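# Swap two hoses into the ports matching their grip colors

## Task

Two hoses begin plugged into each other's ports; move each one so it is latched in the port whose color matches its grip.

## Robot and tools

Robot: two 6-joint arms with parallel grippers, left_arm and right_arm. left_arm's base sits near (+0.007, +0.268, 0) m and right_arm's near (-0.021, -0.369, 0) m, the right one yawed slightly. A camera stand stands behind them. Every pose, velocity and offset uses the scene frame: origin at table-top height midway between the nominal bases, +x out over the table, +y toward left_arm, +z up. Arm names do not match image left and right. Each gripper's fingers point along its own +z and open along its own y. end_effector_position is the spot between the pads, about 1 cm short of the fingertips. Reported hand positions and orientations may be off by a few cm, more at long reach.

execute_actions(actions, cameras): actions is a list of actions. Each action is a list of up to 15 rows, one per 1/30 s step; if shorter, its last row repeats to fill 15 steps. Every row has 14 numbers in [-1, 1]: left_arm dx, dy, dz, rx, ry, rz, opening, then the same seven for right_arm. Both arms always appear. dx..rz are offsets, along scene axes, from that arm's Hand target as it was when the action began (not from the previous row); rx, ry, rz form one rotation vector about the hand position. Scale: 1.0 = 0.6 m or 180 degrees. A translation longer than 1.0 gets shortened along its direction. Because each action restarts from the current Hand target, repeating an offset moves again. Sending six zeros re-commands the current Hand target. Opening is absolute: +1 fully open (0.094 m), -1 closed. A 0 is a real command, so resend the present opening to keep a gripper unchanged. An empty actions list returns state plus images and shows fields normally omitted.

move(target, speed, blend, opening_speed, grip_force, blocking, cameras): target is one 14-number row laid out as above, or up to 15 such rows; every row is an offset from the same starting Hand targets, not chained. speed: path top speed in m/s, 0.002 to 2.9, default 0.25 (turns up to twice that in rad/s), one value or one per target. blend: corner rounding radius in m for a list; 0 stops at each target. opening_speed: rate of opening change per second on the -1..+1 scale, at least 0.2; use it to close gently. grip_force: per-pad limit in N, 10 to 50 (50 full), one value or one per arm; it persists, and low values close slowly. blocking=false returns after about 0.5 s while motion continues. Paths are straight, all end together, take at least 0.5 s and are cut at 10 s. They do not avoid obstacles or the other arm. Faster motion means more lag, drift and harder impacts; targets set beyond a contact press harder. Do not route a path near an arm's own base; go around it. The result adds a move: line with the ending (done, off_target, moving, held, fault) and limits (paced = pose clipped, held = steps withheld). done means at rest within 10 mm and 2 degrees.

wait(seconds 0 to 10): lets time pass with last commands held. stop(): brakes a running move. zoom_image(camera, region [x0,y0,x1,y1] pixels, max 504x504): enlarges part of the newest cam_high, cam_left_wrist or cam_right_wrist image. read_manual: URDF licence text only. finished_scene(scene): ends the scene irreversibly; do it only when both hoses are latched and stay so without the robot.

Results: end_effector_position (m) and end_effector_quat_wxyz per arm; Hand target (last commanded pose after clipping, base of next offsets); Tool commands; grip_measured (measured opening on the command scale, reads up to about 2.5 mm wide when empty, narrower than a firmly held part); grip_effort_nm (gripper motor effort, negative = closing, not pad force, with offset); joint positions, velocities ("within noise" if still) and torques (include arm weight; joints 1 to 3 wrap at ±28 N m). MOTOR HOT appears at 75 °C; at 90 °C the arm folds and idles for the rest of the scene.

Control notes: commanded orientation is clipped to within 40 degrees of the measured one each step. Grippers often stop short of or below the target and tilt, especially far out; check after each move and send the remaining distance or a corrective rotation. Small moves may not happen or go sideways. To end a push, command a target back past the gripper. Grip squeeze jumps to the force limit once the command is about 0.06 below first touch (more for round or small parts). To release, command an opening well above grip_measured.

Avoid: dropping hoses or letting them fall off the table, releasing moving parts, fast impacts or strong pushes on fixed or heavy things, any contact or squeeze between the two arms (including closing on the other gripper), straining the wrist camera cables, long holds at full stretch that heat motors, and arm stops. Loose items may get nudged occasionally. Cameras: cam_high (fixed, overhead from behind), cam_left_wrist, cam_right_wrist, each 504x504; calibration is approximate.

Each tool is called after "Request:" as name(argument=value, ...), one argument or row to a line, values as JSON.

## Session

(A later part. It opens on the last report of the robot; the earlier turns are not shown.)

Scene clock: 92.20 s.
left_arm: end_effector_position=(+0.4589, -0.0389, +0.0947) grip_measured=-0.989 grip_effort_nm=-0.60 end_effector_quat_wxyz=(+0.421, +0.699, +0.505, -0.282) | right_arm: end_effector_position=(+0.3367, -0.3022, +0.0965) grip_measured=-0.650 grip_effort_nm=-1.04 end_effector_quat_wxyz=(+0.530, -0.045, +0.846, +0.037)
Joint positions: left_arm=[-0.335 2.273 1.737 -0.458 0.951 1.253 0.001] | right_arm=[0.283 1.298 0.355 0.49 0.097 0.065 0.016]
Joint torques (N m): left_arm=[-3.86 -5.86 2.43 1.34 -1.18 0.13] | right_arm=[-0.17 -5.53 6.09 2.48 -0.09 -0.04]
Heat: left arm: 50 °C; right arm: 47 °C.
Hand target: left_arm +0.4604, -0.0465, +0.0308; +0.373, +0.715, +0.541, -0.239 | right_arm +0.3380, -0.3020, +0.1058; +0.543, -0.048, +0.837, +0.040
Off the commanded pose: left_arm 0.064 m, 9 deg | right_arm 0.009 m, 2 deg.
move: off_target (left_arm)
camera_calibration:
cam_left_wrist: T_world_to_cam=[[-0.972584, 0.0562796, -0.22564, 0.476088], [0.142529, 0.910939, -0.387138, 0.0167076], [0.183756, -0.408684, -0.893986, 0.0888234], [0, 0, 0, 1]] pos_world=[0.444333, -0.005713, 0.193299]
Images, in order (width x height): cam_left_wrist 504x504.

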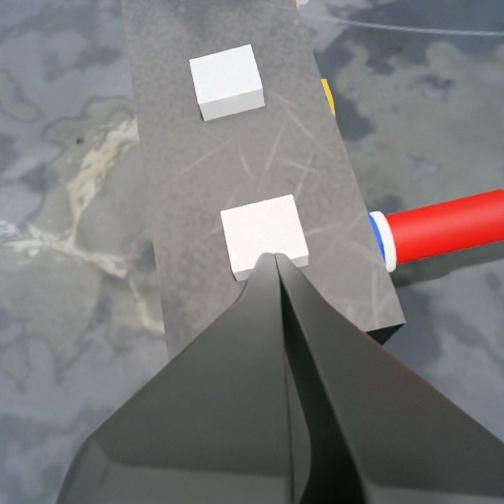

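Request:
move(
  target=[
    [0,0,0.2,0,0,0,-1,0,0,0,0,0,0,-1],
    [0.003,-0.024,0.2,0,0,0,-1,0,0,0,0,0,0,-1],
    [0.003,-0.018,0.09,0,0,0,-1,0,0,0,0,0,0,-1],
  ],
  speed=0.12,
  cameras=["cam_left_wrist"],
)

Scene clock: 95.87 s.
left_arm: end_effector_position=(+0.4607, -0.0629, +0.1073) grip_measured=-0.989 grip_effort_nm=-0.59 end_effector_quat_wxyz=(+0.391, +0.717, +0.524, -0.242) | right_arm: end_effector_position=(+0.3367, -0.3022, +0.0965) grip_measured=-0.650 grip_effort_nm=-1.05 end_effector_quat_wxyz=(+0.530, -0.045, +0.846, +0.037)
Joint positions: left_arm=[-0.404 2.281 1.866 -0.577 0.809 1.221 0.001] | right_arm=[0.283 1.298 0.355 0.49 0.097 0.065 0.016]
Joint torques (N m): left_arm=[0.24 -9.52 4.86 1.13 0.06 -0.07] | right_arm=[-0.13 -5.63 6.11 2.5 -0.09 -0.04]
Heat: left arm: 50 °C; right arm: 47 °C.
Hand target: left_arm +0.4623, -0.0573, +0.0848; +0.373, +0.715, +0.541, -0.239 | right_arm +0.3380, -0.3020, +0.1058; +0.543, -0.048, +0.837, +0.040
Off the commanded pose: left_arm 0.023 m, 3 deg | right_arm 0.009 m, 2 deg.
move: off_target (left_arm)
camera_calibration:
cam_left_wrist: T_world_to_cam=[[-0.969733, 0.0567228, -0.237486, 0.482031], [0.124985, 0.95087, -0.283241, 0.0426378], [0.209752, -0.304351, -0.929179, 0.088317], [0, 0, 0, 1]] pos_world=[0.443588, -0.0410058, 0.208615]
Images, in order (width x height): cam_left_wrist 504x504.

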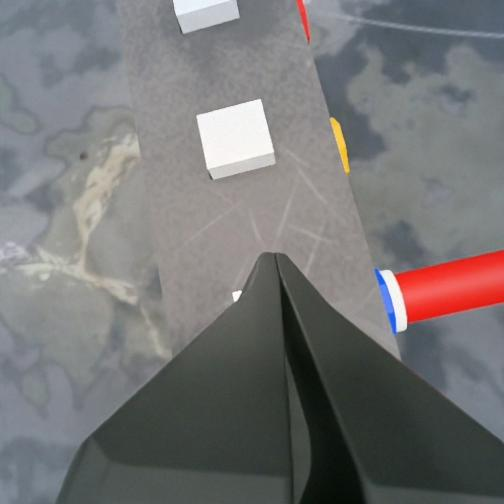

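Request:
move(
  target=[
    [0,0.002,-0.07,0,0,0,-1,0,0,0,0,0,0,-1],
    [0,0.006,-0.13,0,0,0,-1,0,0,0,0,0,0,-1],
  ],
  speed=0.1,
  cameras=["cam_left_wrist"],
)

Scene clock: 97.97 s.
left_arm: end_effector_position=(+0.4629, -0.0727, +0.1025) grip_measured=-0.989 grip_effort_nm=-0.59 end_effector_quat_wxyz=(+0.476, +0.716, +0.445, -0.253) | right_arm: end_effector_position=(+0.3367, -0.3022, +0.0965) grip_measured=-0.650 grip_effort_nm=-1.05 end_effector_quat_wxyz=(+0.530, -0.045, +0.846, +0.037)
Joint positions: left_arm=[-0.391 2.281 1.699 -0.226 0.951 1.232 0.001] | right_arm=[0.283 1.298 0.355 0.49 0.097 0.065 0.016]
Joint torques (N m): left_arm=[-0.02 -4.37 1.2 0.22 -1.3 0.11] | right_arm=[-0.17 -5.56 6.11 2.49 -0.08 -0.03]
Heat: left arm: 49 °C; right arm: 47 °C.
Hand target: left_arm +0.4621, -0.0538, +0.0067; +0.373, +0.715, +0.541, -0.239 | right_arm +0.3380, -0.3020, +0.1058; +0.543, -0.048, +0.837, +0.040
Off the commanded pose: left_arm 0.098 m, 16 deg | right_arm 0.009 m, 2 deg.
move: off_target (left_arm)
camera_calibration:
cam_left_wrist: T_world_to_cam=[[-0.922371, 0.0793733, -0.378064, 0.477807], [0.246062, 0.875163, -0.416585, 0.00249024], [0.297802, -0.477272, -0.826756, 0.016594], [0, 0, 0, 1]] pos_world=[0.435161, -0.0321847, 0.195398]
Images, in order (width x height): cam_left_wrist 504x504.

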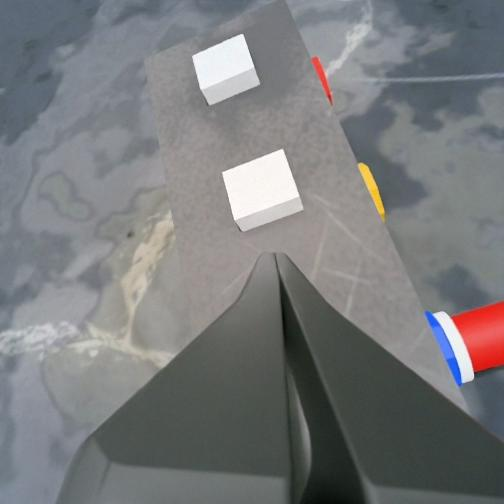

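Request:
move(
  target=[
    [0,0,0.24,0,0,0,-1,0,0,0,0,0,0,-1],
    [-0.002,0.0,0.22,0.139,0,0,-1,0,0,0,0,0,0,-1],
  ],
  speed=0.2,
  cameras=["cam_left_wrist"],
)

Scene clock: 101.87 s.
left_arm: end_effector_position=(+0.4618, -0.0540, +0.1410) grip_measured=-0.989 grip_effort_nm=-0.59 end_effector_quat_wxyz=(+0.231, +0.769, +0.585, -0.113) | right_arm: end_effector_position=(+0.3367, -0.3022, +0.0965) grip_measured=-0.650 grip_effort_nm=-1.05 end_effector_quat_wxyz=(+0.530, -0.045, +0.846, +0.037)
Joint positions: left_arm=[-0.497 2.607 2.835 -1.448 0.393 1.275 0.001] | right_arm=[0.283 1.298 0.355 0.49 0.097 0.065 0.016]
Joint torques (N m): left_arm=[-0.51 -11.12 9.03 0.53 0.11 0.1] | right_arm=[-0.18 -5.63 6.13 2.48 -0.09 -0.03]
Heat: left arm: 49 °C; right arm: 47 °C.
Hand target: left_arm +0.4609, -0.0538, +0.1387; +0.209, +0.779, +0.580, -0.116 | right_arm +0.3380, -0.3020, +0.1058; +0.543, -0.048, +0.837, +0.040
Off the commanded pose: left_arm 0.002 m, 3 deg | right_arm 0.009 m, 2 deg.
elbow stopped short (left arm): the move would have taken joint 3 (elbow) straighter than the controller allows.
move: off_target (left_arm)
camera_calibration:
cam_left_wrist: T_world_to_cam=[[-0.975291, 0.0985233, -0.197736, 0.489822], [0.0696604, 0.986537, 0.147963, 0.0102142], [0.209652, 0.130533, -0.969024, 0.151181], [0, 0, 0, 1]] pos_world=[0.445312, -0.0780697, 0.241842]
Images, in order (width x height): cam_left_wrist 504x504.

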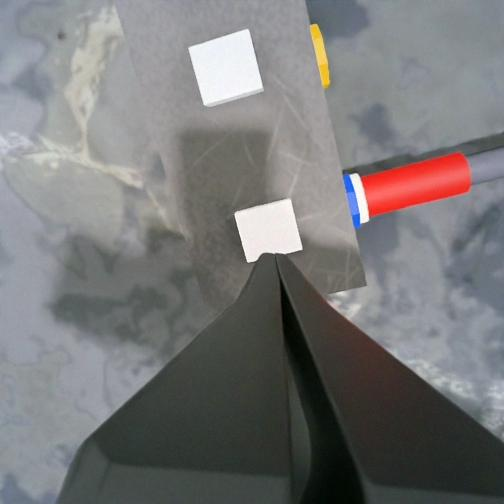

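Request:
move(
  target=[
    [0.006,-0.010,0,0,0,0,-1,0,0,0,0,0,0,-1],
    [0.006,-0.010,-0.09,0,0,0,-1,0,0,0,0,0,0,-1],
  ],
  speed=0.1,
  cameras=["cam_left_wrist"],
)

Scene clock: 103.93 s.
left_arm: end_effector_position=(+0.4613, -0.0551, +0.0984) grip_measured=-0.989 grip_effort_nm=-0.59 end_effector_quat_wxyz=(+0.206, +0.773, +0.587, -0.124) | right_arm: end_effector_position=(+0.3367, -0.3022, +0.0965) grip_measured=-0.650 grip_effort_nm=-1.04 end_effector_quat_wxyz=(+0.530, -0.045, +0.846, +0.037)
Joint positions: left_arm=[-0.499 2.572 2.602 -1.308 0.394 1.285 0.001] | right_arm=[0.283 1.298 0.355 0.49 0.097 0.065 0.016]
Joint torques (N m): left_arm=[-0.99 -12 2.95 1.18 0.09 0.11] | right_arm=[-0.13 -5.61 6.16 2.48 -0.09 -0.03]
Heat: left arm: 50 °C; right arm: 47 °C.
Hand target: left_arm +0.4645, -0.0597, +0.0848; +0.209, +0.779, +0.580, -0.116 | right_arm +0.3380, -0.3020, +0.1058; +0.543, -0.048, +0.837, +0.040
Off the commanded pose: left_arm 0.015 m, 1 deg | right_arm 0.009 m, 2 deg.
elbow stopped short (left arm): the move would have taken joint 3 (elbow) straighter than the controller allows.
move: off_target (left_arm)
camera_calibration:
cam_left_wrist: T_world_to_cam=[[-0.982133, 0.11394, -0.149776, 0.480369], [0.0877888, 0.981369, 0.170905, 0.00682832], [0.166458, 0.154702, -0.973837, 0.131918], [0, 0, 0, 1]] pos_world=[0.449228, -0.0818426, 0.199247]
Images, in order (width x height): cam_left_wrist 504x504.

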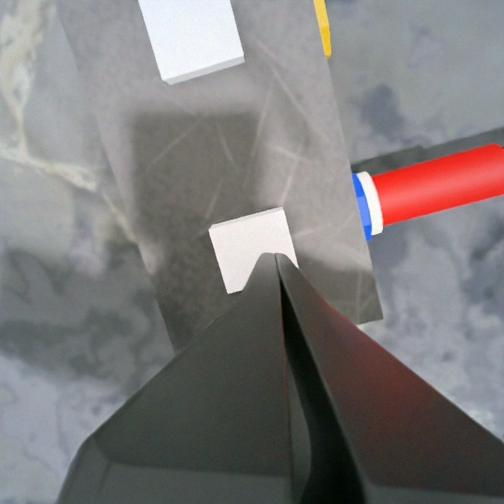

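Request:
move(
  target=[
    [0.003,0,-0.08,0,0,0,-1,0,0,0,0,0,0,-1],
  ],
  speed=0.1,
  cameras=["cam_left_wrist"],
)

Scene clock: 105.03 s.
left_arm: end_effector_position=(+0.4611, -0.0541, +0.0961) grip_measured=-0.989 grip_effort_nm=-0.60 end_effector_quat_wxyz=(+0.241, +0.771, +0.576, -0.125) | right_arm: end_effector_position=(+0.3367, -0.3022, +0.0965) grip_measured=-0.650 grip_effort_nm=-1.05 end_effector_quat_wxyz=(+0.530, -0.045, +0.846, +0.037)
Joint positions: left_arm=[-0.487 2.431 2.302 -1.087 0.428 1.293 0.001] | right_arm=[0.283 1.298 0.355 0.49 0.097 0.065 0.016]
Joint torques (N m): left_arm=[-1.76 -5.41 1.29 1.55 -0.24 0.07] | right_arm=[-0.09 -5.65 6.16 2.5 -0.1 -0.03]
Heat: left arm: 50 °C; right arm: 47 °C.
Hand target: left_arm +0.4664, -0.0597, +0.0368; +0.209, +0.779, +0.580, -0.116 | right_arm +0.3380, -0.3020, +0.1058; +0.543, -0.048, +0.837, +0.040
Off the commanded pose: left_arm 0.060 m, 4 deg | right_arm 0.009 m, 2 deg.
move: off_target (left_arm)
camera_calibration:
cam_left_wrist: T_world_to_cam=[[-0.973675, 0.11013, -0.199568, 0.480404], [0.0877885, 0.989178, 0.117558, 0.0116906], [0.210355, 0.0969439, -0.972807, 0.106133], [0, 0, 0, 1]] pos_world=[0.444406, -0.07476, 0.197746]
Images, in order (width x height): cam_left_wrist 504x504.

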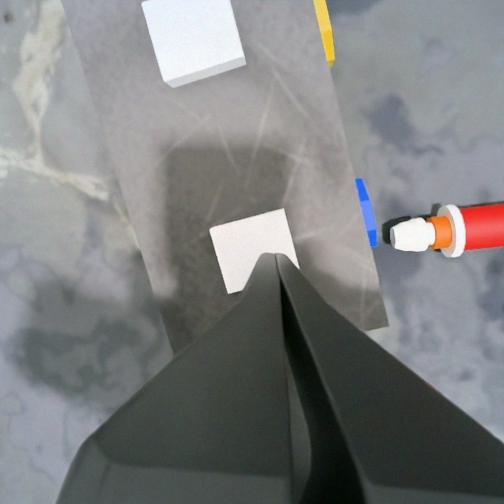

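Request:
move(
  target=[
    [0,0,0.22,0,0,0,-1,0,0,0,0,0,0,-1],
    [-0.22,0.133,0.28,-0.202,-0.086,0.58,1,0,0,0,0,0,0,-1],
  ],
  cameras=["all"],
)

Scene clock: 111.80 s.
left_arm: end_effector_position=(+0.3316, +0.0231, +0.1916) grip_measured=+0.998 grip_effort_nm=0.10 end_effector_quat_wxyz=(+0.472, -0.042, +0.880, +0.034) | right_arm: end_effector_position=(+0.3367, -0.3022, +0.0965) grip_measured=-0.650 grip_effort_nm=-1.05 end_effector_quat_wxyz=(+0.530, -0.045, +0.846, +0.037)
Joint positions: left_arm=[-0.969 1.59 1.234 -0.603 -0.832 -0.788 0.094] | right_arm=[0.283 1.298 0.355 0.49 0.097 0.065 0.016]
Joint torques (N m): left_arm=[-0.7 -6.27 10.48 0.97 -0.62 -0.23] | right_arm=[-0.12 -5.67 6.11 2.49 -0.09 -0.04]
Heat: left arm: 50 °C; right arm: 48 °C.
Hand target: left_arm +0.3344, +0.0201, +0.2047; +0.483, -0.054, +0.873, +0.030 | right_arm +0.3380, -0.3020, +0.1058; +0.543, -0.048, +0.837, +0.040
Off the commanded pose: left_arm 0.014 m, 2 deg | right_arm 0.009 m, 2 deg.
elbow stopped short (left arm): the move would have taken joint 3 (elbow) straighter than the controller allows.
move: off_target (left_arm); target 2's new opening was sent with left_arm's hand 0.014 m and 2 deg from that target
camera_calibration:
cam_left_wrist: T_world_to_cam=[[0.191939, -0.979814, 0.0558887, -0.0455875], [-0.922673, -0.199564, -0.329923, 0.383794], [0.334417, 0.0117579, -0.942352, 0.173769], [0, 0, 0, 1]] pos_world=[0.304755, 0.029881, 0.292922]
cam_right_wrist: T_world_to_cam=[[0.171642, -0.983727, 0.0531091, -0.35546], [-0.877639, -0.177177, -0.445374, 0.294502], [0.447536, 0.0298344, -0.893768, 0.047459], [0, 0, 0, 1]] pos_world=[0.298239, -0.298913, 0.192459]

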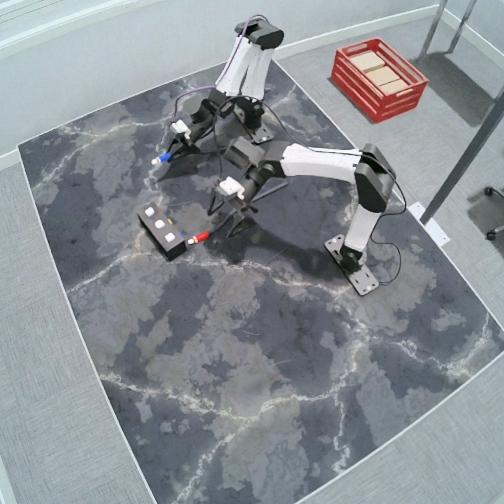

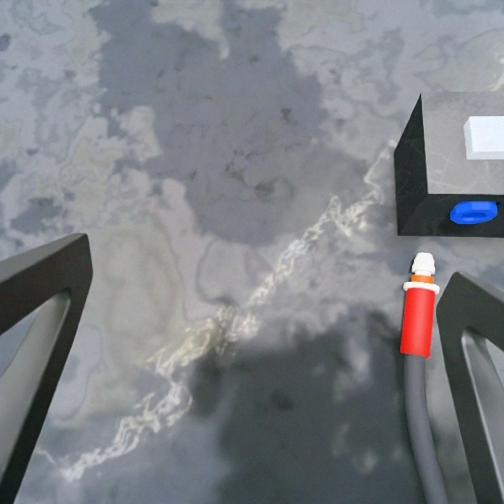

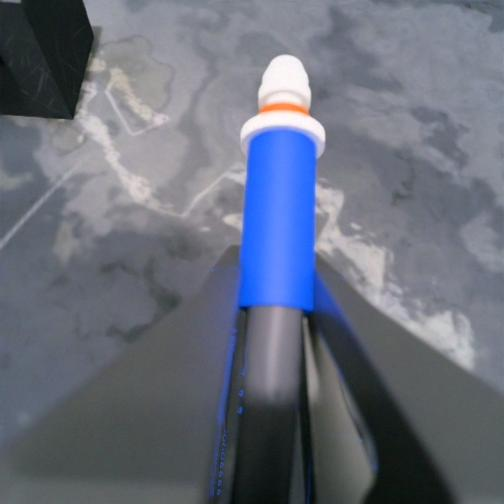

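Request:
move(
  target=[0.055,-0.165,-0.14,0,0,0,1,0,0,0,0,0,0,-1],
  cameras=["cam_left_wrist"],
)

Scene clock: 113.17 s.
left_arm: end_effector_position=(+0.3617, -0.0715, +0.1104) grip_measured=+0.998 grip_effort_nm=0.10 end_effector_quat_wxyz=(+0.469, -0.038, +0.882, +0.041) | right_arm: end_effector_position=(+0.3367, -0.3022, +0.0965) grip_measured=-0.650 grip_effort_nm=-1.05 end_effector_quat_wxyz=(+0.530, -0.045, +0.846, +0.037)
Joint positions: left_arm=[-1.038 2.036 1.482 -0.488 -0.869 -0.874 0.094] | right_arm=[0.283 1.298 0.355 0.49 0.097 0.065 0.016]
Joint torques (N m): left_arm=[-0.55 -8.92 9.84 1.13 -0.67 -0.23] | right_arm=[-0.1 -5.61 6.11 2.48 -0.08 -0.03]
Heat: left arm: 50 °C; right arm: 48 °C.
Hand target: left_arm +0.3673, -0.0790, +0.1208; +0.483, -0.054, +0.873, +0.029 | right_arm +0.3380, -0.3020, +0.1058; +0.543, -0.048, +0.837, +0.040
Off the commanded pose: left_arm 0.014 m, 3 deg | right_arm 0.009 m, 2 deg.
move: off_target (left_arm)
camera_calibration:
cam_left_wrist: T_world_to_cam=[[0.191161, -0.980764, 0.0394825, -0.13739], [-0.926019, -0.193538, -0.324087, 0.366922], [0.325495, 0.0253914, -0.945203, 0.0927862], [0, 0, 0, 1]] pos_world=[0.335839, -0.0660905, 0.212041]
Images, in order (width x height): cam_left_wrist 504x504.

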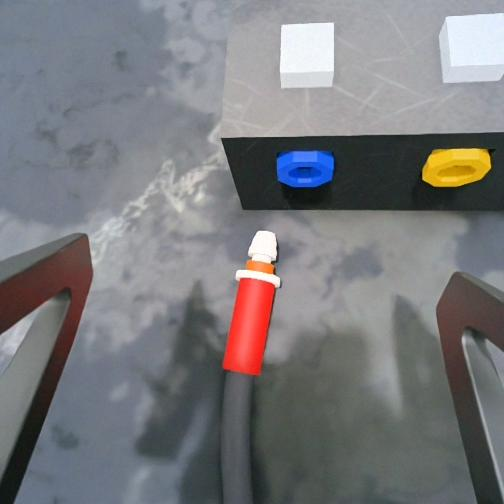

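Request:
move(
  target=[
    [0.0045,0.012,-0.16,0,0,-0.033,1,0,0,0,0,0,0,-1],
    [0.0045,0.012,-0.16,0,0,-0.033,0.1,0,0,0,0,0,0,-1],
  ],
  speed=0.15,
  cameras=["cam_left_wrist"],
)

Scene clock: 115.63 s.
left_arm: end_effector_position=(+0.3693, -0.0750, +0.0340) grip_measured=+0.102 grip_effort_nm=-0.12 end_effector_quat_wxyz=(+0.488, -0.014, +0.873, -0.001) | right_arm: end_effector_position=(+0.3367, -0.3022, +0.0965) grip_measured=-0.650 grip_effort_nm=-1.05 end_effector_quat_wxyz=(+0.530, -0.045, +0.846, +0.037)
Joint positions: left_arm=[-1.016 2.128 1.222 0.034 -0.819 -0.734 0.052] | right_arm=[0.283 1.298 0.355 0.49 0.097 0.065 0.016]
Joint torques (N m): left_arm=[0.35 -8.51 4.66 1.4 -0.3 0.08] | right_arm=[-0.13 -5.59 6.11 2.5 -0.08 -0.02]
Heat: left arm: 49 °C; right arm: 48 °C.
Hand target: left_arm +0.3700, -0.0718, +0.0249; +0.484, -0.009, +0.875, +0.004 | right_arm +0.3380, -0.3020, +0.1058; +0.543, -0.048, +0.837, +0.040
Off the commanded pose: left_arm 0.010 m, 1 deg | right_arm 0.009 m, 2 deg.
move: done; target 2's new opening was sent with left_arm's hand 0.011 m and 1 deg from that target
camera_calibration:
cam_left_wrist: T_world_to_cam=[[0.1064, -0.989756, 0.0951988, -0.11051], [-0.924341, -0.133741, -0.357361, 0.353523], [0.366432, -0.0499729, -0.929102, -0.00308069], [0, 0, 0, 1]] pos_world=[0.339663, -0.0622515, 0.133993]
Images, in order (width x height): cam_left_wrist 504x504.

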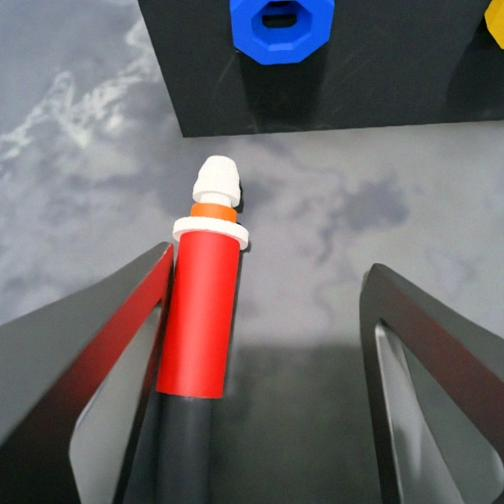

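Request:
move(
  target=[
    [0,0.025,0.006,0,0,0,0.6,0,0,0,0,0,0,-1],
    [0,0.025,0.0,0,0,0,-0.1,0,0,0,0,0,0,-1],
  ],
  speed=0.15,
  opening_speed=2,
  cameras=["cam_left_wrist"],
)

Scene clock: 117.53 s.
left_arm: end_effector_position=(+0.3737, -0.0676, +0.0317) grip_measured=-0.098 grip_effort_nm=-0.13 end_effector_quat_wxyz=(+0.500, -0.025, +0.865, -0.014) | right_arm: end_effector_position=(+0.3367, -0.3022, +0.0965) grip_measured=-0.650 grip_effort_nm=-1.05 end_effector_quat_wxyz=(+0.530, -0.045, +0.846, +0.037)
Joint positions: left_arm=[-1 2.122 1.164 0.139 -0.817 -0.718 0.042] | right_arm=[0.283 1.298 0.355 0.49 0.097 0.065 0.016]
Joint torques (N m): left_arm=[0.8 -11 3.47 0.88 -0.17 0.15] | right_arm=[-0.16 -5.61 6.12 2.48 -0.08 -0.04]
Heat: left arm: 49 °C; right arm: 48 °C.
Hand target: left_arm +0.3700, -0.0567, +0.0247; +0.484, -0.009, +0.875, +0.005 | right_arm +0.3380, -0.3020, +0.1058; +0.543, -0.048, +0.837, +0.040
Off the commanded pose: left_arm 0.013 m, 3 deg | right_arm 0.009 m, 2 deg.
move: off_target (left_arm); target 2's new opening was sent with left_arm's hand 0.015 m and 4 deg from that target
camera_calibration:
cam_left_wrist: T_world_to_cam=[[0.110243, -0.985367, 0.129993, -0.10569], [-0.913073, -0.152073, -0.378381, 0.352854], [0.392613, -0.0769795, -0.916477, -0.0185307], [0, 0, 0, 1]] pos_world=[0.341108, -0.0519102, 0.130269]
Images, in order (width x height): cam_left_wrist 504x504.

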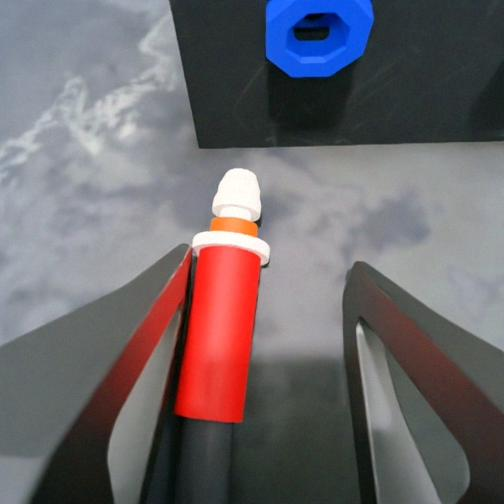

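Request:
move(
  target=[0,0,0,0,0,0,-0.95,0,0,0,0,0,0,-1],
  opening_speed=1,
  cameras=["cam_left_wrist"],
)

Scene clock: 118.63 s.
left_arm: end_effector_position=(+0.3733, -0.0670, +0.0309) grip_measured=-0.672 grip_effort_nm=-1.04 end_effector_quat_wxyz=(+0.499, -0.022, +0.866, -0.011) | right_arm: end_effector_position=(+0.3367, -0.3022, +0.0965) grip_measured=-0.650 grip_effort_nm=-1.05 end_effector_quat_wxyz=(+0.530, -0.045, +0.846, +0.037)
Joint positions: left_arm=[-1 2.122 1.163 0.137 -0.817 -0.712 0.015] | right_arm=[0.283 1.298 0.355 0.49 0.097 0.065 0.016]
Joint torques (N m): left_arm=[0.77 -10.99 3.59 0.9 -0.16 0.09] | right_arm=[-0.12 -5.65 6.15 2.48 -0.08 -0.03]
Heat: left arm: 49 °C; right arm: 48 °C.
Hand target: left_arm +0.3700, -0.0567, +0.0247; +0.484, -0.009, +0.875, +0.005 | right_arm +0.3380, -0.3020, +0.1058; +0.543, -0.048, +0.837, +0.040
Off the commanded pose: left_arm 0.012 m, 3 deg | right_arm 0.009 m, 2 deg.
move: off_target (left_arm)
camera_calibration:
cam_left_wrist: T_world_to_cam=[[0.107664, -0.98666, 0.122108, -0.103865], [-0.914196, -0.14652, -0.377859, 0.353168], [0.39071, -0.0709484, -0.917776, -0.0178162], [0, 0, 0, 1]] pos_world=[0.341009, -0.051997, 0.129779]
Images, in order (width x height): cam_left_wrist 504x504.

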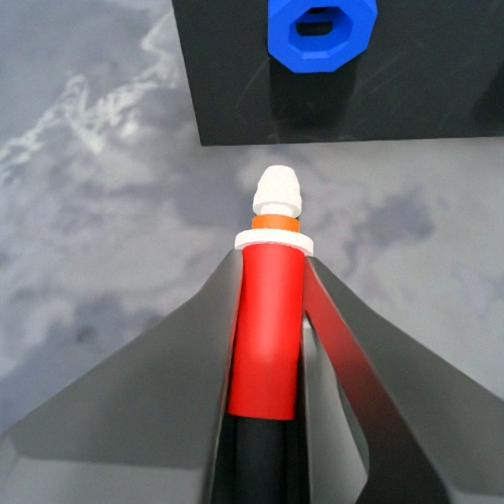

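Request:
move(
  target=[
    [-0.03,0.02,0.13,0,0,0,-0.95,0,0,0,0,0,0,-1],
    [-0.03,-0.18,0.13,0,0,0.036,-0.95,0,0,0,0,0,0,-1],
    [-0.03,-0.2,0.08,0,0,0.036,-0.95,0,0,0,0,0,0,-1],
  ],
  speed=0.2,
  cameras=["all"],
)

Scene clock: 122.03 s.
left_arm: end_effector_position=(+0.3491, -0.1648, +0.0872) grip_measured=-0.672 grip_effort_nm=-1.04 end_effector_quat_wxyz=(+0.472, -0.045, +0.880, +0.035) | right_arm: end_effector_position=(+0.3367, -0.3022, +0.0965) grip_measured=-0.650 grip_effort_nm=-1.05 end_effector_quat_wxyz=(+0.530, -0.045, +0.846, +0.037)
Joint positions: left_arm=[-1.158 2.397 1.993 -0.76 -0.927 -1.056 0.015] | right_arm=[0.283 1.298 0.355 0.49 0.097 0.065 0.016]
Joint torques (N m): left_arm=[-0.21 -12.79 6.64 0.79 -0.49 -0.04] | right_arm=[-0.09 -5.59 6.08 2.48 -0.09 -0.04]
Heat: left arm: 49 °C; right arm: 48 °C.
Hand target: left_arm +0.3494, -0.1647, +0.0912; +0.474, -0.047, +0.878, +0.033 (not the last commanded pose) | right_arm +0.3380, -0.3020, +0.1058; +0.543, -0.048, +0.837, +0.040
Off the commanded pose: left_arm 0.019 m, 2 deg | right_arm 0.009 m, 2 deg.
move: held (left_arm; a check stopped the path); limits=held
pose unreachable (left arm): on one or more control steps of this call, first in action 0 (counted from 0), this arm could not follow its commanded pose, so it was not sent that pose on those steps. It may still have moved: this result reports where it is.
cause: moving toward the commanded pose would bring a part of the arm too close to another arm (this arm's wrist (the part past joint 4) and the right arm's gripper housing, along the way the arms are being sent, or toward where that arm still pushes).
camera_calibration:
cam_left_wrist: T_world_to_cam=[[0.198166, -0.978414, 0.0586205, -0.229297], [-0.921277, -0.206344, -0.329652, 0.326332], [0.334633, 0.0113202, -0.942281, 0.0715285], [0, 0, 0, 1]] pos_world=[0.322145, -0.15782, 0.188417]
cam_right_wrist: T_world_to_cam=[[0.171642, -0.983727, 0.0531091, -0.35546], [-0.877639, -0.177177, -0.445374, 0.294502], [0.447536, 0.0298344, -0.893768, 0.047459], [0, 0, 0, 1]] pos_world=[0.298239, -0.298913, 0.192459]

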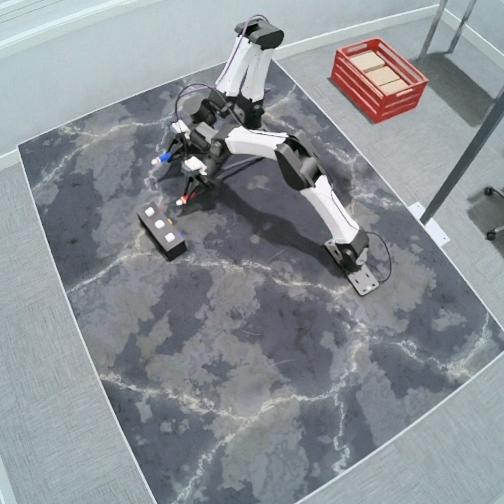

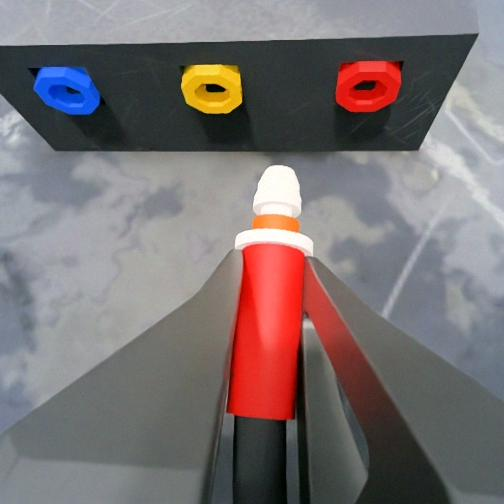

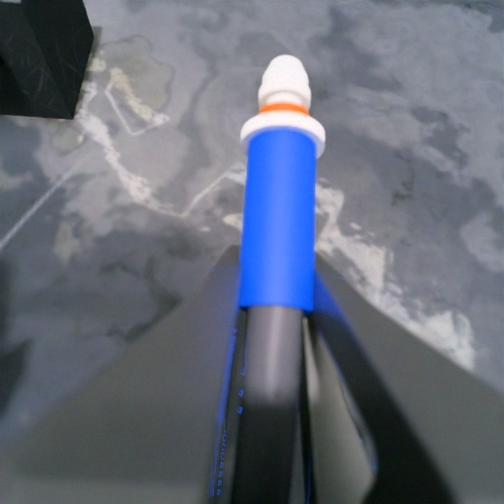

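Request:
move(
  target=[0,0,0,0,0,0,-0.95,-0.05,-0.27,0,0,0,0,-1],
  speed=0.2,
)

Request:
move(
  target=[0,-0.056,-0.055,0,0,0,-0.95,0,0,0,0,0,0,-1],
  speed=0.15,
  cameras=["cam_left_wrist"],
)

Scene clock: 124.30 s.
left_arm: end_effector_position=(+0.3491, -0.1648, +0.0872) grip_measured=-0.672 grip_effort_nm=-1.04 end_effector_quat_wxyz=(+0.472, -0.045, +0.880, +0.035) | right_arm: end_effector_position=(+0.2989, -0.4589, +0.0924) grip_measured=-0.650 grip_effort_nm=-1.04 end_effector_quat_wxyz=(+0.529, -0.035, +0.847, +0.047)
Joint positions: left_arm=[-1.158 2.397 1.993 -0.76 -0.927 -1.056 0.015] | right_arm=[-0.538 1.253 0.346 0.336 -0.634 -0.316 0.016]
Joint torques (N m): left_arm=[-0.24 -12.86 6.58 0.79 -0.51 -0.05] | right_arm=[-0.18 -2.73 9.29 2.16 -0.39 -0.09]
Heat: left arm: 49 °C; right arm: 48 °C.
Hand target: left_arm +0.3494, -0.1647, +0.0912; +0.474, -0.047, +0.878, +0.033 | right_arm +0.3079, -0.4641, +0.1057; +0.543, -0.048, +0.837, +0.039
Off the commanded pose: left_arm 0.004 m, 0 deg | right_arm 0.017 m, 3 deg.
move: off_target (right_arm)

Scene clock: 125.53 s.
left_arm: end_effector_position=(+0.3486, -0.1950, +0.0536) grip_measured=-0.672 grip_effort_nm=-1.04 end_effector_quat_wxyz=(+0.469, -0.039, +0.882, +0.036) | right_arm: end_effector_position=(+0.2989, -0.4588, +0.0923) grip_measured=-0.650 grip_effort_nm=-1.04 end_effector_quat_wxyz=(+0.529, -0.035, +0.847, +0.048)
Joint positions: left_arm=[-1.18 2.572 2.187 -0.806 -0.927 -1.076 0.015] | right_arm=[-0.538 1.253 0.346 0.335 -0.635 -0.316 0.016]
Joint torques (N m): left_arm=[-0.55 -11.92 10 0.6 -0.61 -0.23] | right_arm=[-0.18 -2.82 9.25 2.16 -0.38 -0.07]
Heat: left arm: 49 °C; right arm: 48 °C.
Hand target: left_arm +0.3494, -0.1983, +0.0580; +0.474, -0.047, +0.878, +0.033 | right_arm +0.3079, -0.4641, +0.1057; +0.543, -0.048, +0.837, +0.040
Off the commanded pose: left_arm 0.006 m, 1 deg | right_arm 0.017 m, 3 deg.
move: off_target (right_arm)
camera_calibration:
cam_left_wrist: T_world_to_cam=[[0.187715, -0.980972, 0.0495652, -0.253161], [-0.926257, -0.193584, -0.323377, 0.312432], [0.326819, 0.0147925, -0.944971, 0.0439626], [0, 0, 0, 1]] pos_world=[0.322547, -0.188512, 0.155125]
Images, in order (width x height): cam_left_wrist 504x504.

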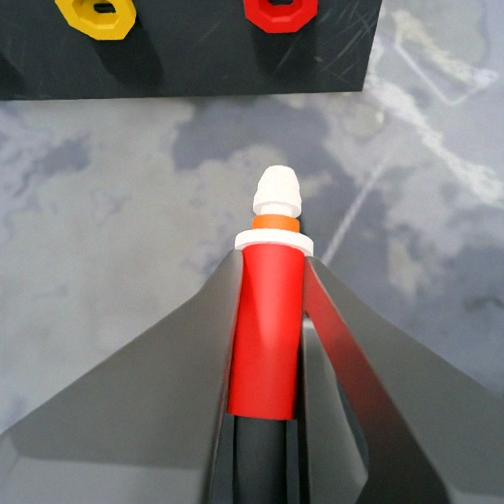

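Request:
move(
  target=[0.045,-0.004,0.015,0,0,0.025,-0.95,0,0,0,0,0,0,-1],
  speed=0.1,
  cameras=["cam_left_wrist"],
)

Scene clock: 127.57 s.
left_arm: end_effector_position=(+0.3740, -0.2019, +0.0634) grip_measured=-0.672 grip_effort_nm=-1.04 end_effector_quat_wxyz=(+0.465, -0.070, +0.881, +0.046) | right_arm: end_effector_position=(+0.2989, -0.4588, +0.0923) grip_measured=-0.650 grip_effort_nm=-1.05 end_effector_quat_wxyz=(+0.529, -0.035, +0.847, +0.048)
Joint positions: left_arm=[-1.144 2.794 2.663 -1.094 -0.929 -1.129 0.015] | right_arm=[-0.538 1.253 0.346 0.335 -0.635 -0.316 0.016]
Joint torques (N m): left_arm=[-0.16 -12.41 10.03 0.5 -0.73 -0.22] | right_arm=[-0.2 -2.81 9.36 2.15 -0.39 -0.07]
Heat: left arm: 49 °C; right arm: 48 °C.
Hand target: left_arm +0.3765, -0.2006, +0.0670; +0.473, -0.082, +0.876, +0.052 | right_arm +0.3079, -0.4641, +0.1057; +0.543, -0.048, +0.837, +0.040
Off the commanded pose: left_arm 0.005 m, 2 deg | right_arm 0.017 m, 3 deg.
move: off_target (right_arm)
camera_calibration:
cam_left_wrist: T_world_to_cam=[[0.252206, -0.965804, 0.0601239, -0.286918], [-0.913078, -0.258091, -0.315716, 0.319399], [0.320438, 0.0247277, -0.946947, 0.0495392], [0, 0, 0, 1]] pos_world=[0.348125, -0.195898, 0.165001]
Images, in order (width x height): cam_left_wrist 504x504.

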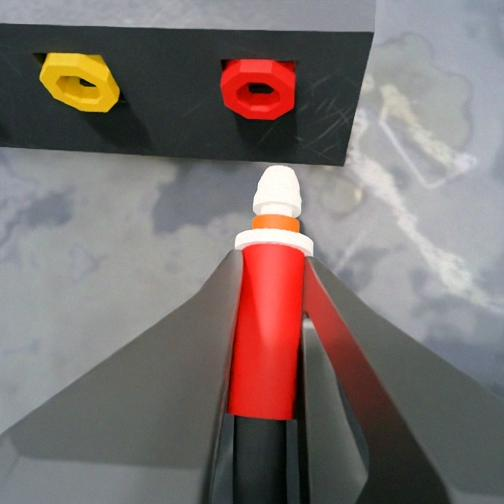

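Request:
move(
  target=[0.008,0.015,-0.010,0,0,0,-0.95,0,0,0,0,0,0,-1],
  speed=0.1,
  cameras=["cam_left_wrist"],
)

Request:
zoom_image(
  camera="cam_left_wrist",
  region=[180, 30, 360, 270],
)

Scene clock: 129.23 s.
left_arm: end_effector_position=(+0.3757, -0.1924, +0.0356) grip_measured=-0.672 grip_effort_nm=-1.04 end_effector_quat_wxyz=(+0.457, -0.064, +0.884, +0.068) | right_arm: end_effector_position=(+0.2989, -0.4588, +0.0923) grip_measured=-0.650 grip_effort_nm=-1.05 end_effector_quat_wxyz=(+0.529, -0.035, +0.847, +0.048)
Joint positions: left_arm=[-1.135 2.794 2.563 -1.041 -0.929 -1.129 0.015] | right_arm=[-0.538 1.253 0.346 0.335 -0.635 -0.316 0.016]
Joint torques (N m): left_arm=[0.32 -17.88 5.45 0.73 -0.69 -0.15] | right_arm=[-0.14 -2.77 9.37 2.16 -0.38 -0.09]
Heat: left arm: 50 °C; right arm: 48 °C.
Hand target: left_arm +0.3812, -0.1916, +0.0610; +0.473, -0.081, +0.876, +0.052 | right_arm +0.3079, -0.4641, +0.1057; +0.543, -0.048, +0.837, +0.040
Off the commanded pose: left_arm 0.026 m, 3 deg | right_arm 0.017 m, 3 deg.
move: off_target (left_arm, right_arm)
camera_calibration:
cam_left_wrist: T_world_to_cam=[[0.262223, -0.964918, 0.0131209, -0.278454], [-0.916757, -0.253334, -0.308836, 0.316651], [0.301325, 0.068955, -0.951025, 0.0382963], [0, 0, 0, 1]] pos_world=[0.351769, -0.191108, 0.137867]
Images, in order (width x height): cam_left_wrist 504x504.

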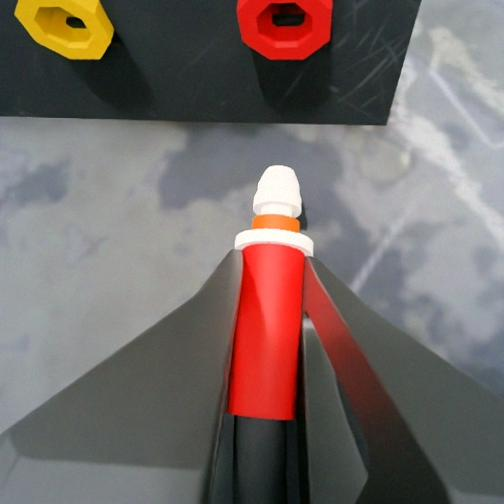

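Scaled by 2.100 from the camera's 504x504 image, which has a finer 720x720 frame.

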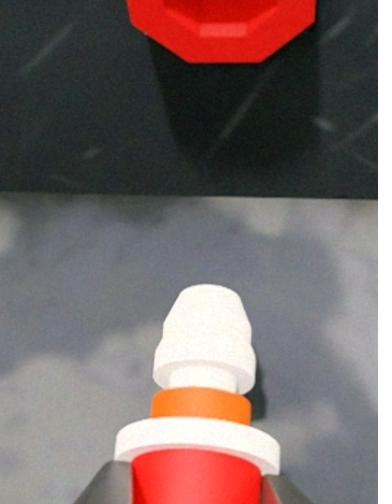

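Request:
move(
  target=[
    [-0.03,0,0.03,0,0,0,-0.95,0,0,0,0,0,0,-1],
    [0.0,-0.001,0.000,0,0,0,-0.95,0,0,0,0,0,0,-1],
  ],
  speed=0.15,
  cameras=["cam_left_wrist"],
)

Scene clock: 131.07 s.
left_arm: end_effector_position=(+0.3774, -0.1905, +0.0359) grip_measured=-0.672 grip_effort_nm=-1.04 end_effector_quat_wxyz=(+0.459, -0.074, +0.883, +0.066) | right_arm: end_effector_position=(+0.2989, -0.4588, +0.0923) grip_measured=-0.650 grip_effort_nm=-1.04 end_effector_quat_wxyz=(+0.529, -0.035, +0.847, +0.048)
Joint positions: left_arm=[-1.131 2.794 2.563 -1.044 -0.933 -1.148 0.015] | right_arm=[-0.538 1.253 0.346 0.335 -0.635 -0.316 0.016]
Joint torques (N m): left_arm=[-0.06 -17.59 6.06 0.73 -0.66 0.04] | right_arm=[-0.16 -2.76 9.29 2.17 -0.36 -0.09]
Heat: left arm: 51 °C; right arm: 48 °C.
Hand target: left_arm +0.3812, -0.1922, +0.0610; +0.473, -0.081, +0.876, +0.052 | right_arm +0.3079, -0.4641, +0.1057; +0.543, -0.048, +0.837, +0.040
Off the commanded pose: left_arm 0.025 m, 3 deg | right_arm 0.017 m, 3 deg.
move: off_target (left_arm, right_arm)
camera_calibration:
cam_left_wrist: T_world_to_cam=[[0.276769, -0.960595, 0.0256186, -0.282097], [-0.910997, -0.270775, -0.311072, 0.313398], [0.305751, 0.0627566, -0.950041, 0.0350861], [0, 0, 0, 1]] pos_world=[0.352853, -0.188323, 0.13805]
Images, in order (width x height): cam_left_wrist 504x504.

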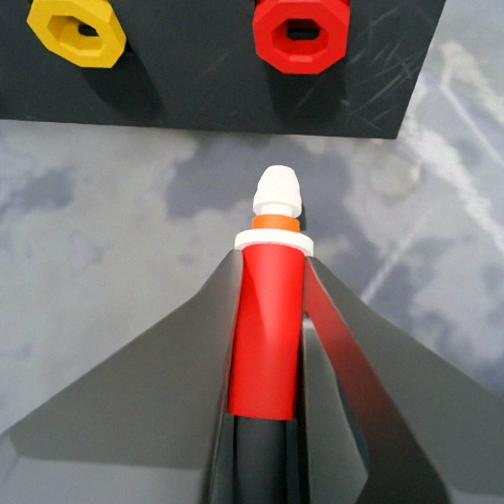

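Request:
move(
  target=[
    [-0.01,0,0.06,0,0,0,-0.95,0,0,0,0,0,0,-1],
  ],
  speed=0.15,
)

Request:
move(
  target=[0.008,-0.003,-0.045,0,0,0,-0.95,0,0,0,0,0,0,-1],
  speed=0.1,
  cameras=["cam_left_wrist"],
)

Scene clock: 132.70 s.
left_arm: end_effector_position=(+0.3768, -0.1893, +0.0729) grip_measured=-0.672 grip_effort_nm=-1.04 end_effector_quat_wxyz=(+0.461, -0.076, +0.882, +0.062) | right_arm: end_effector_position=(+0.2989, -0.4588, +0.0923) grip_measured=-0.650 grip_effort_nm=-1.05 end_effector_quat_wxyz=(+0.529, -0.035, +0.847, +0.048)
Joint positions: left_arm=[-1.131 2.794 2.708 -1.179 -0.933 -1.147 0.015] | right_arm=[-0.538 1.253 0.346 0.335 -0.635 -0.316 0.016]
Joint torques (N m): left_arm=[-0.95 -15.72 9.83 0.45 -0.69 -0.03] | right_arm=[-0.2 -2.78 9.28 2.16 -0.37 -0.09]
Heat: left arm: 52 °C; right arm: 48 °C.
Hand target: left_arm +0.3753, -0.1922, +0.0971; +0.473, -0.082, +0.876, +0.052 | right_arm +0.3079, -0.4641, +0.1057; +0.543, -0.048, +0.837, +0.040
Off the commanded pose: left_arm 0.024 m, 2 deg | right_arm 0.017 m, 3 deg.
move: off_target (left_arm, right_arm)

Scene clock: 133.97 s.
left_arm: end_effector_position=(+0.3791, -0.1942, +0.0658) grip_measured=-0.672 grip_effort_nm=-1.04 end_effector_quat_wxyz=(+0.464, -0.081, +0.880, +0.052) | right_arm: end_effector_position=(+0.2989, -0.4588, +0.0923) grip_measured=-0.650 grip_effort_nm=-1.05 end_effector_quat_wxyz=(+0.529, -0.035, +0.847, +0.048)
Joint positions: left_arm=[-1.131 2.794 2.674 -1.12 -0.933 -1.147 0.015] | right_arm=[-0.538 1.253 0.346 0.335 -0.635 -0.316 0.016]
Joint torques (N m): left_arm=[-0.38 -14.56 5.45 0.79 -0.67 0] | right_arm=[-0.2 -2.78 9.35 2.17 -0.39 -0.08]
Heat: left arm: 52 °C; right arm: 48 °C.
Hand target: left_arm +0.3801, -0.1940, +0.0700; +0.473, -0.082, +0.876, +0.052 | right_arm +0.3079, -0.4641, +0.1057; +0.543, -0.048, +0.837, +0.040
Off the commanded pose: left_arm 0.004 m, 1 deg | right_arm 0.017 m, 3 deg.
move: off_target (right_arm)
camera_calibration:
cam_left_wrist: T_world_to_cam=[[0.275991, -0.959313, 0.0595679, -0.288618], [-0.906403, -0.280387, -0.315939, 0.319963], [0.319786, 0.0332037, -0.946908, 0.0518751], [0, 0, 0, 1]] pos_world=[0.353083, -0.188884, 0.167402]
Images, in order (width x height): cam_left_wrist 504x504.

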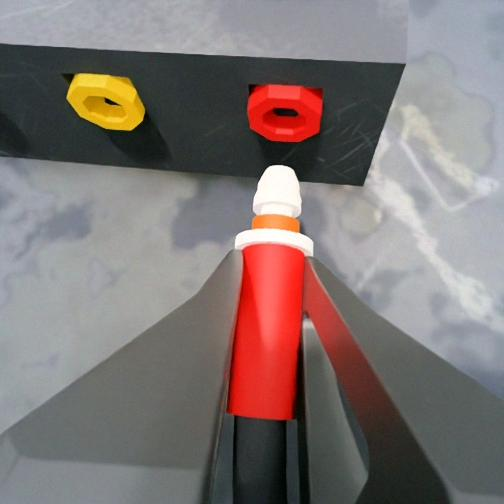

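Request:
move(
  target=[0.01,-0.003,-0.013,0,0,0,-0.95,0,0,0,0,0,0,-1],
  speed=0.08,
  cameras=["cam_left_wrist"],
)

Scene clock: 135.07 s.
left_arm: end_effector_position=(+0.3808, -0.1977, +0.0672) grip_measured=-0.672 grip_effort_nm=-1.04 end_effector_quat_wxyz=(+0.468, -0.081, +0.879, +0.045) | right_arm: end_effector_position=(+0.2989, -0.4588, +0.0923) grip_measured=-0.650 grip_effort_nm=-1.05 end_effector_quat_wxyz=(+0.529, -0.035, +0.847, +0.048)
Joint positions: left_arm=[-1.131 2.794 2.674 -1.096 -0.933 -1.136 0.015] | right_arm=[-0.538 1.253 0.346 0.335 -0.635 -0.316 0.016]
Joint torques (N m): left_arm=[0.46 -12.41 7.08 0.83 -0.62 0.08] | right_arm=[-0.18 -2.76 9.28 2.16 -0.37 -0.07]
Heat: left arm: 53 °C; right arm: 48 °C.
Hand target: left_arm +0.3861, -0.1958, +0.0622; +0.473, -0.082, +0.876, +0.052 | right_arm +0.3079, -0.4641, +0.1057; +0.543, -0.048, +0.837, +0.040
Off the commanded pose: left_arm 0.007 m, 1 deg | right_arm 0.017 m, 3 deg.
move: off_target (right_arm)
camera_calibration:
cam_left_wrist: T_world_to_cam=[[0.269299, -0.960257, 0.0733791, -0.291118], [-0.905598, -0.27842, -0.319962, 0.321318], [0.327676, 0.0197133, -0.944585, 0.0469141], [0, 0, 0, 1]] pos_world=[0.35401, -0.191012, 0.168486]
Images, in order (width x height): cam_left_wrist 504x504.

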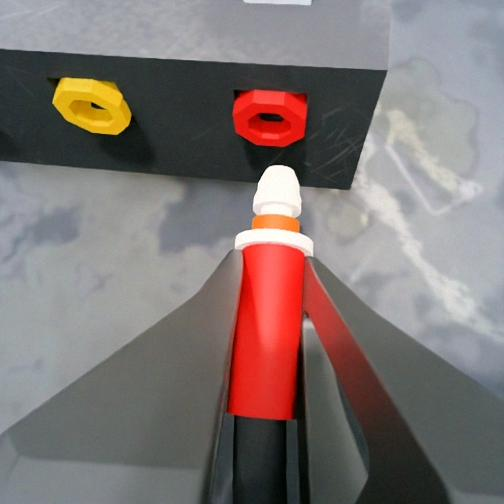

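Request:
move(
  target=[0.005,0.006,-0.012,0,0,0,-0.95,0,0,0,0,0,0,-1],
  speed=0.08,
  cameras=["cam_left_wrist"],
)

Scene clock: 136.37 s.
left_arm: end_effector_position=(+0.3848, -0.1942, +0.0464) grip_measured=-0.672 grip_effort_nm=-1.05 end_effector_quat_wxyz=(+0.466, -0.079, +0.880, +0.054) | right_arm: end_effector_position=(+0.2989, -0.4588, +0.0923) grip_measured=-0.650 grip_effort_nm=-1.04 end_effector_quat_wxyz=(+0.529, -0.035, +0.847, +0.048)
Joint positions: left_arm=[-1.123 2.794 2.594 -1.027 -0.933 -1.126 0.015] | right_arm=[-0.538 1.253 0.346 0.335 -0.635 -0.316 0.016]
Joint torques (N m): left_arm=[0.34 -15.45 5.52 0.83 -0.6 0.06] | right_arm=[-0.14 -2.78 9.35 2.17 -0.38 -0.08]
Heat: left arm: 53 °C; right arm: 48 °C.
Hand target: left_arm +0.3890, -0.1923, +0.0551; +0.473, -0.081, +0.876, +0.052 | right_arm +0.3079, -0.4641, +0.1057; +0.543, -0.048, +0.837, +0.040
Off the commanded pose: left_arm 0.010 m, 1 deg | right_arm 0.017 m, 3 deg.
move: off_target (right_arm)
camera_calibration:
cam_left_wrist: T_world_to_cam=[[0.27294, -0.960474, 0.0547021, -0.28786], [-0.906656, -0.275827, -0.319208, 0.320132], [0.321679, 0.0375287, -0.946105, 0.031791], [0, 0, 0, 1]] pos_world=[0.358592, -0.189374, 0.148013]
Images, in order (width x height): cam_left_wrist 504x504.

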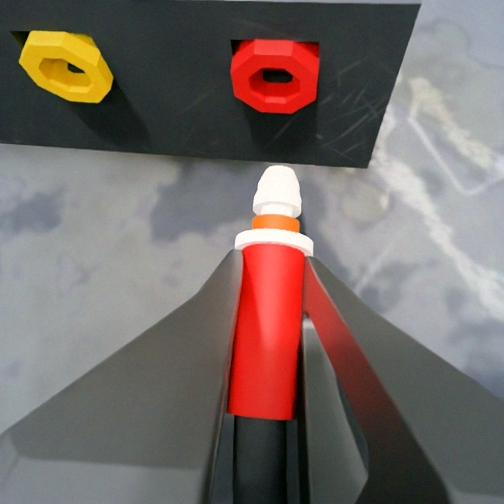

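Request:
move(
  target=[0.01,0.005,0.022,0,0,0,-0.95,0,0,0,0,0,0,-1],
  speed=0.06,
  cameras=["cam_left_wrist"],
)

Scene clock: 137.40 s.
left_arm: end_effector_position=(+0.3910, -0.1892, +0.0464) grip_measured=-0.672 grip_effort_nm=-1.04 end_effector_quat_wxyz=(+0.465, -0.075, +0.880, +0.062) | right_arm: end_effector_position=(+0.2989, -0.4588, +0.0923) grip_measured=-0.650 grip_effort_nm=-1.05 end_effector_quat_wxyz=(+0.529, -0.035, +0.847, +0.048)
Joint positions: left_arm=[-1.109 2.794 2.594 -1.027 -0.933 -1.105 0.015] | right_arm=[-0.538 1.253 0.346 0.335 -0.635 -0.316 0.016]
Joint torques (N m): left_arm=[0.25 -16.57 7.87 0.64 -0.56 0.09] | right_arm=[-0.2 -2.73 9.29 2.15 -0.38 -0.09]
Heat: left arm: 53 °C; right arm: 48 °C.
Hand target: left_arm +0.3951, -0.1892, +0.0683; +0.473, -0.082, +0.876, +0.052 | right_arm +0.3079, -0.4641, +0.1057; +0.543, -0.048, +0.837, +0.040
Off the commanded pose: left_arm 0.022 m, 2 deg | right_arm 0.017 m, 3 deg.
move: off_target (left_arm, right_arm)
camera_calibration:
cam_left_wrist: T_world_to_cam=[[0.274214, -0.960953, 0.0370965, -0.284478], [-0.907512, -0.271341, -0.320619, 0.328306], [0.318166, 0.0542526, -0.946481, 0.0341547], [0, 0, 0, 1]] pos_world=[0.365082, -0.18614, 0.148141]
Images, in order (width x height): cam_left_wrist 504x504.

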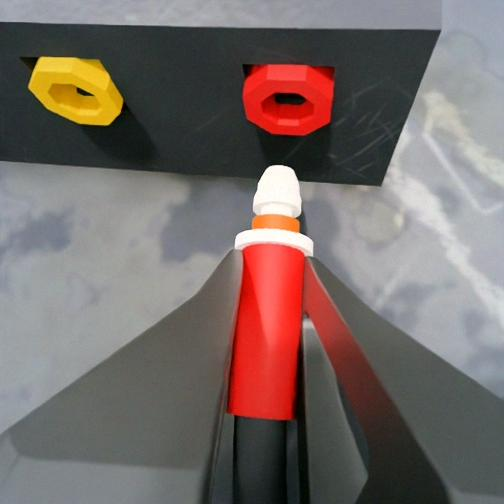

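Request:
move(
  target=[0.0,-0.002,0.012,0,0,0,-0.95,0,0,0,0,0,0,-1],
  speed=0.06,
  cameras=["cam_left_wrist"],
)

Scene clock: 138.63 s.
left_arm: end_effector_position=(+0.3913, -0.1900, +0.0549) grip_measured=-0.672 grip_effort_nm=-1.04 end_effector_quat_wxyz=(+0.466, -0.075, +0.880, +0.059) | right_arm: end_effector_position=(+0.2989, -0.4588, +0.0923) grip_measured=-0.650 grip_effort_nm=-1.05 end_effector_quat_wxyz=(+0.529, -0.035, +0.847, +0.048)
Joint positions: left_arm=[-1.109 2.794 2.626 -1.051 -0.933 -1.101 0.015] | right_arm=[-0.538 1.253 0.346 0.335 -0.635 -0.316 0.016]
Joint torques (N m): left_arm=[0.18 -15.41 10.04 0.51 -0.55 0.06] | right_arm=[-0.16 -2.77 9.32 2.18 -0.39 -0.08]
Heat: left arm: 54 °C; right arm: 48 °C.
Hand target: left_arm +0.3951, -0.1904, +0.0755; +0.473, -0.082, +0.876, +0.052 | right_arm +0.3079, -0.4641, +0.1057; +0.543, -0.048, +0.837, +0.040
Off the commanded pose: left_arm 0.021 m, 1 deg | right_arm 0.017 m, 3 deg.
move: off_target (left_arm, right_arm)
camera_calibration:
cam_left_wrist: T_world_to_cam=[[0.272281, -0.961313, 0.0417293, -0.285206], [-0.907108, -0.270911, -0.322121, 0.331213], [0.320964, 0.0498544, -0.945778, 0.0402244], [0, 0, 0, 1]] pos_world=[0.365191, -0.186449, 0.156636]
Images, in order (width x height): cam_left_wrist 504x504.

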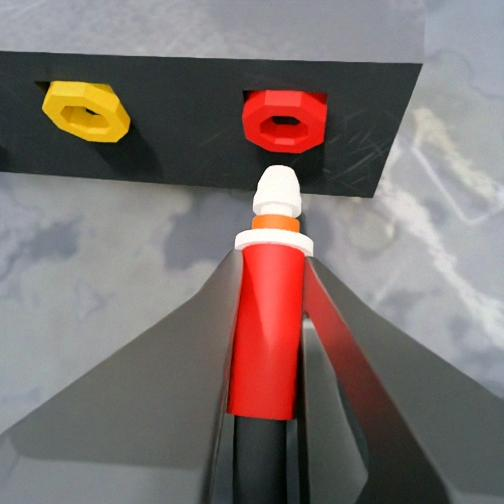

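Request:
move(
  target=[0.07,0.007,0.004,0,0,0,-0.95,0,0,0,0,0,0,-1],
  speed=0.05,
  cameras=["cam_left_wrist"],
)

Scene clock: 140.27 s.
left_arm: end_effector_position=(+0.4111, -0.1862, +0.0641) grip_measured=-0.672 grip_effort_nm=-1.04 end_effector_quat_wxyz=(+0.453, -0.048, +0.888, +0.066) | right_arm: end_effector_position=(+0.2989, -0.4588, +0.0923) grip_measured=-0.650 grip_effort_nm=-1.05 end_effector_quat_wxyz=(+0.529, -0.035, +0.847, +0.048)
Joint positions: left_arm=[-1.069 2.86 2.806 -1.121 -0.889 -0.987 0.015] | right_arm=[-0.538 1.253 0.346 0.335 -0.635 -0.316 0.016]
Joint torques (N m): left_arm=[2.95 -12.9 10.96 1.44 -0.68 0.16] | right_arm=[-0.14 -2.77 9.29 2.15 -0.37 -0.06]
Heat: left arm: 54 °C; right arm: 48 °C.
Hand target: left_arm +0.4371, -0.1863, +0.0779; +0.473, -0.082, +0.876, +0.051 | right_arm +0.3079, -0.4641, +0.1057; +0.543, -0.048, +0.837, +0.040
Off the commanded pose: left_arm 0.029 m, 5 deg | right_arm 0.017 m, 3 deg.
move: off_target (left_arm, right_arm)
camera_calibration:
cam_left_wrist: T_world_to_cam=[[0.234019, -0.972232, 0.000450999, -0.270977], [-0.92776, -0.223453, -0.298881, 0.368979], [0.290682, 0.0695252, -0.95429, 0.0589709], [0, 0, 0, 1]] pos_world=[0.388596, -0.185103, 0.166678]
Images, in order (width x height): cam_left_wrist 504x504.

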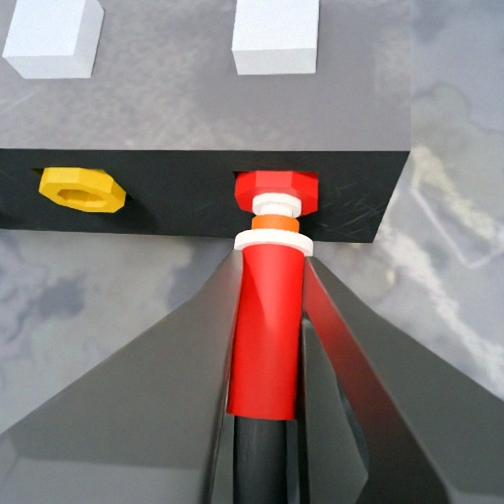

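Request:
move(
  target=[0.03,0.0,-0.03,0,0,0,-0.95,0,0,0,0,0,0,-1],
  speed=0.05,
  cameras=["cam_left_wrist"],
)

Request:
zoom_image(
  camera="cam_left_wrist",
  region=[190, 130, 360, 270],
)

Scene clock: 141.30 s.
left_arm: end_effector_position=(+0.4126, -0.1857, +0.0628) grip_measured=-0.672 grip_effort_nm=-1.04 end_effector_quat_wxyz=(+0.454, -0.039, +0.887, +0.073) | right_arm: end_effector_position=(+0.2989, -0.4588, +0.0923) grip_measured=-0.650 grip_effort_nm=-1.04 end_effector_quat_wxyz=(+0.529, -0.035, +0.847, +0.048)
Joint positions: left_arm=[-1.067 2.878 2.834 -1.131 -0.895 -0.962 0.015] | right_arm=[-0.538 1.253 0.346 0.335 -0.635 -0.316 0.016]
Joint torques (N m): left_arm=[5.26 -10.77 9.68 2.07 -0.52 0.19] | right_arm=[-0.13 -2.77 9.36 2.17 -0.37 -0.09]
Heat: left arm: 54 °C; right arm: 48 °C.
Hand target: left_arm +0.4550, -0.1863, +0.0599; +0.473, -0.082, +0.876, +0.051 | right_arm +0.3079, -0.4641, +0.1057; +0.543, -0.048, +0.837, +0.040
Off the commanded pose: left_arm 0.043 m, 6 deg | right_arm 0.017 m, 3 deg.
elbow stopped short (left arm): the move would have taken joint 3 (elbow) straighter than the controller allows.
move: off_target (left_arm, right_arm)
camera_calibration:
cam_left_wrist: T_world_to_cam=[[0.223324, -0.974508, -0.0214405, -0.265461], [-0.930056, -0.20645, -0.30393, 0.374476], [0.291756, 0.0878156, -0.952453, 0.0601569], [0, 0, 0, 1]] pos_world=[0.390016, -0.186666, 0.165419]
Images, in order (width x height): cam_left_wrist 504x504.

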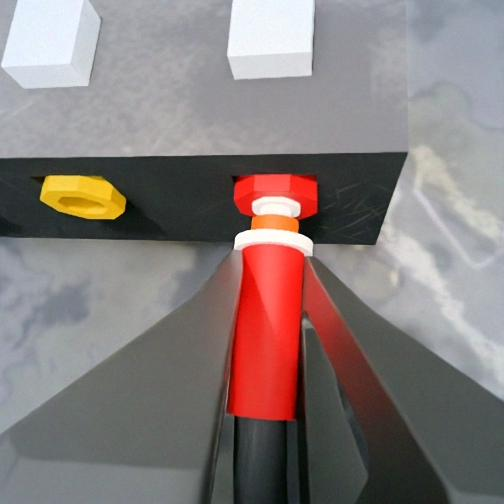

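Scaled by 2.965 from the camera's 504x504 image, which has a finer 720x720 frame.

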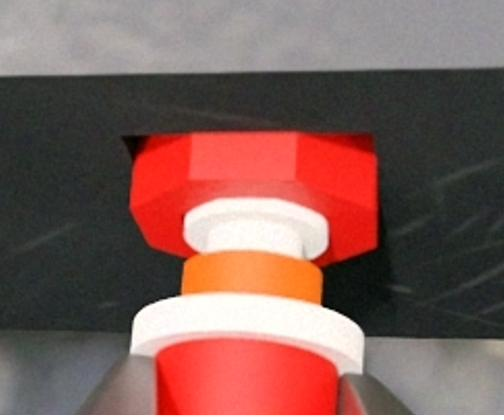

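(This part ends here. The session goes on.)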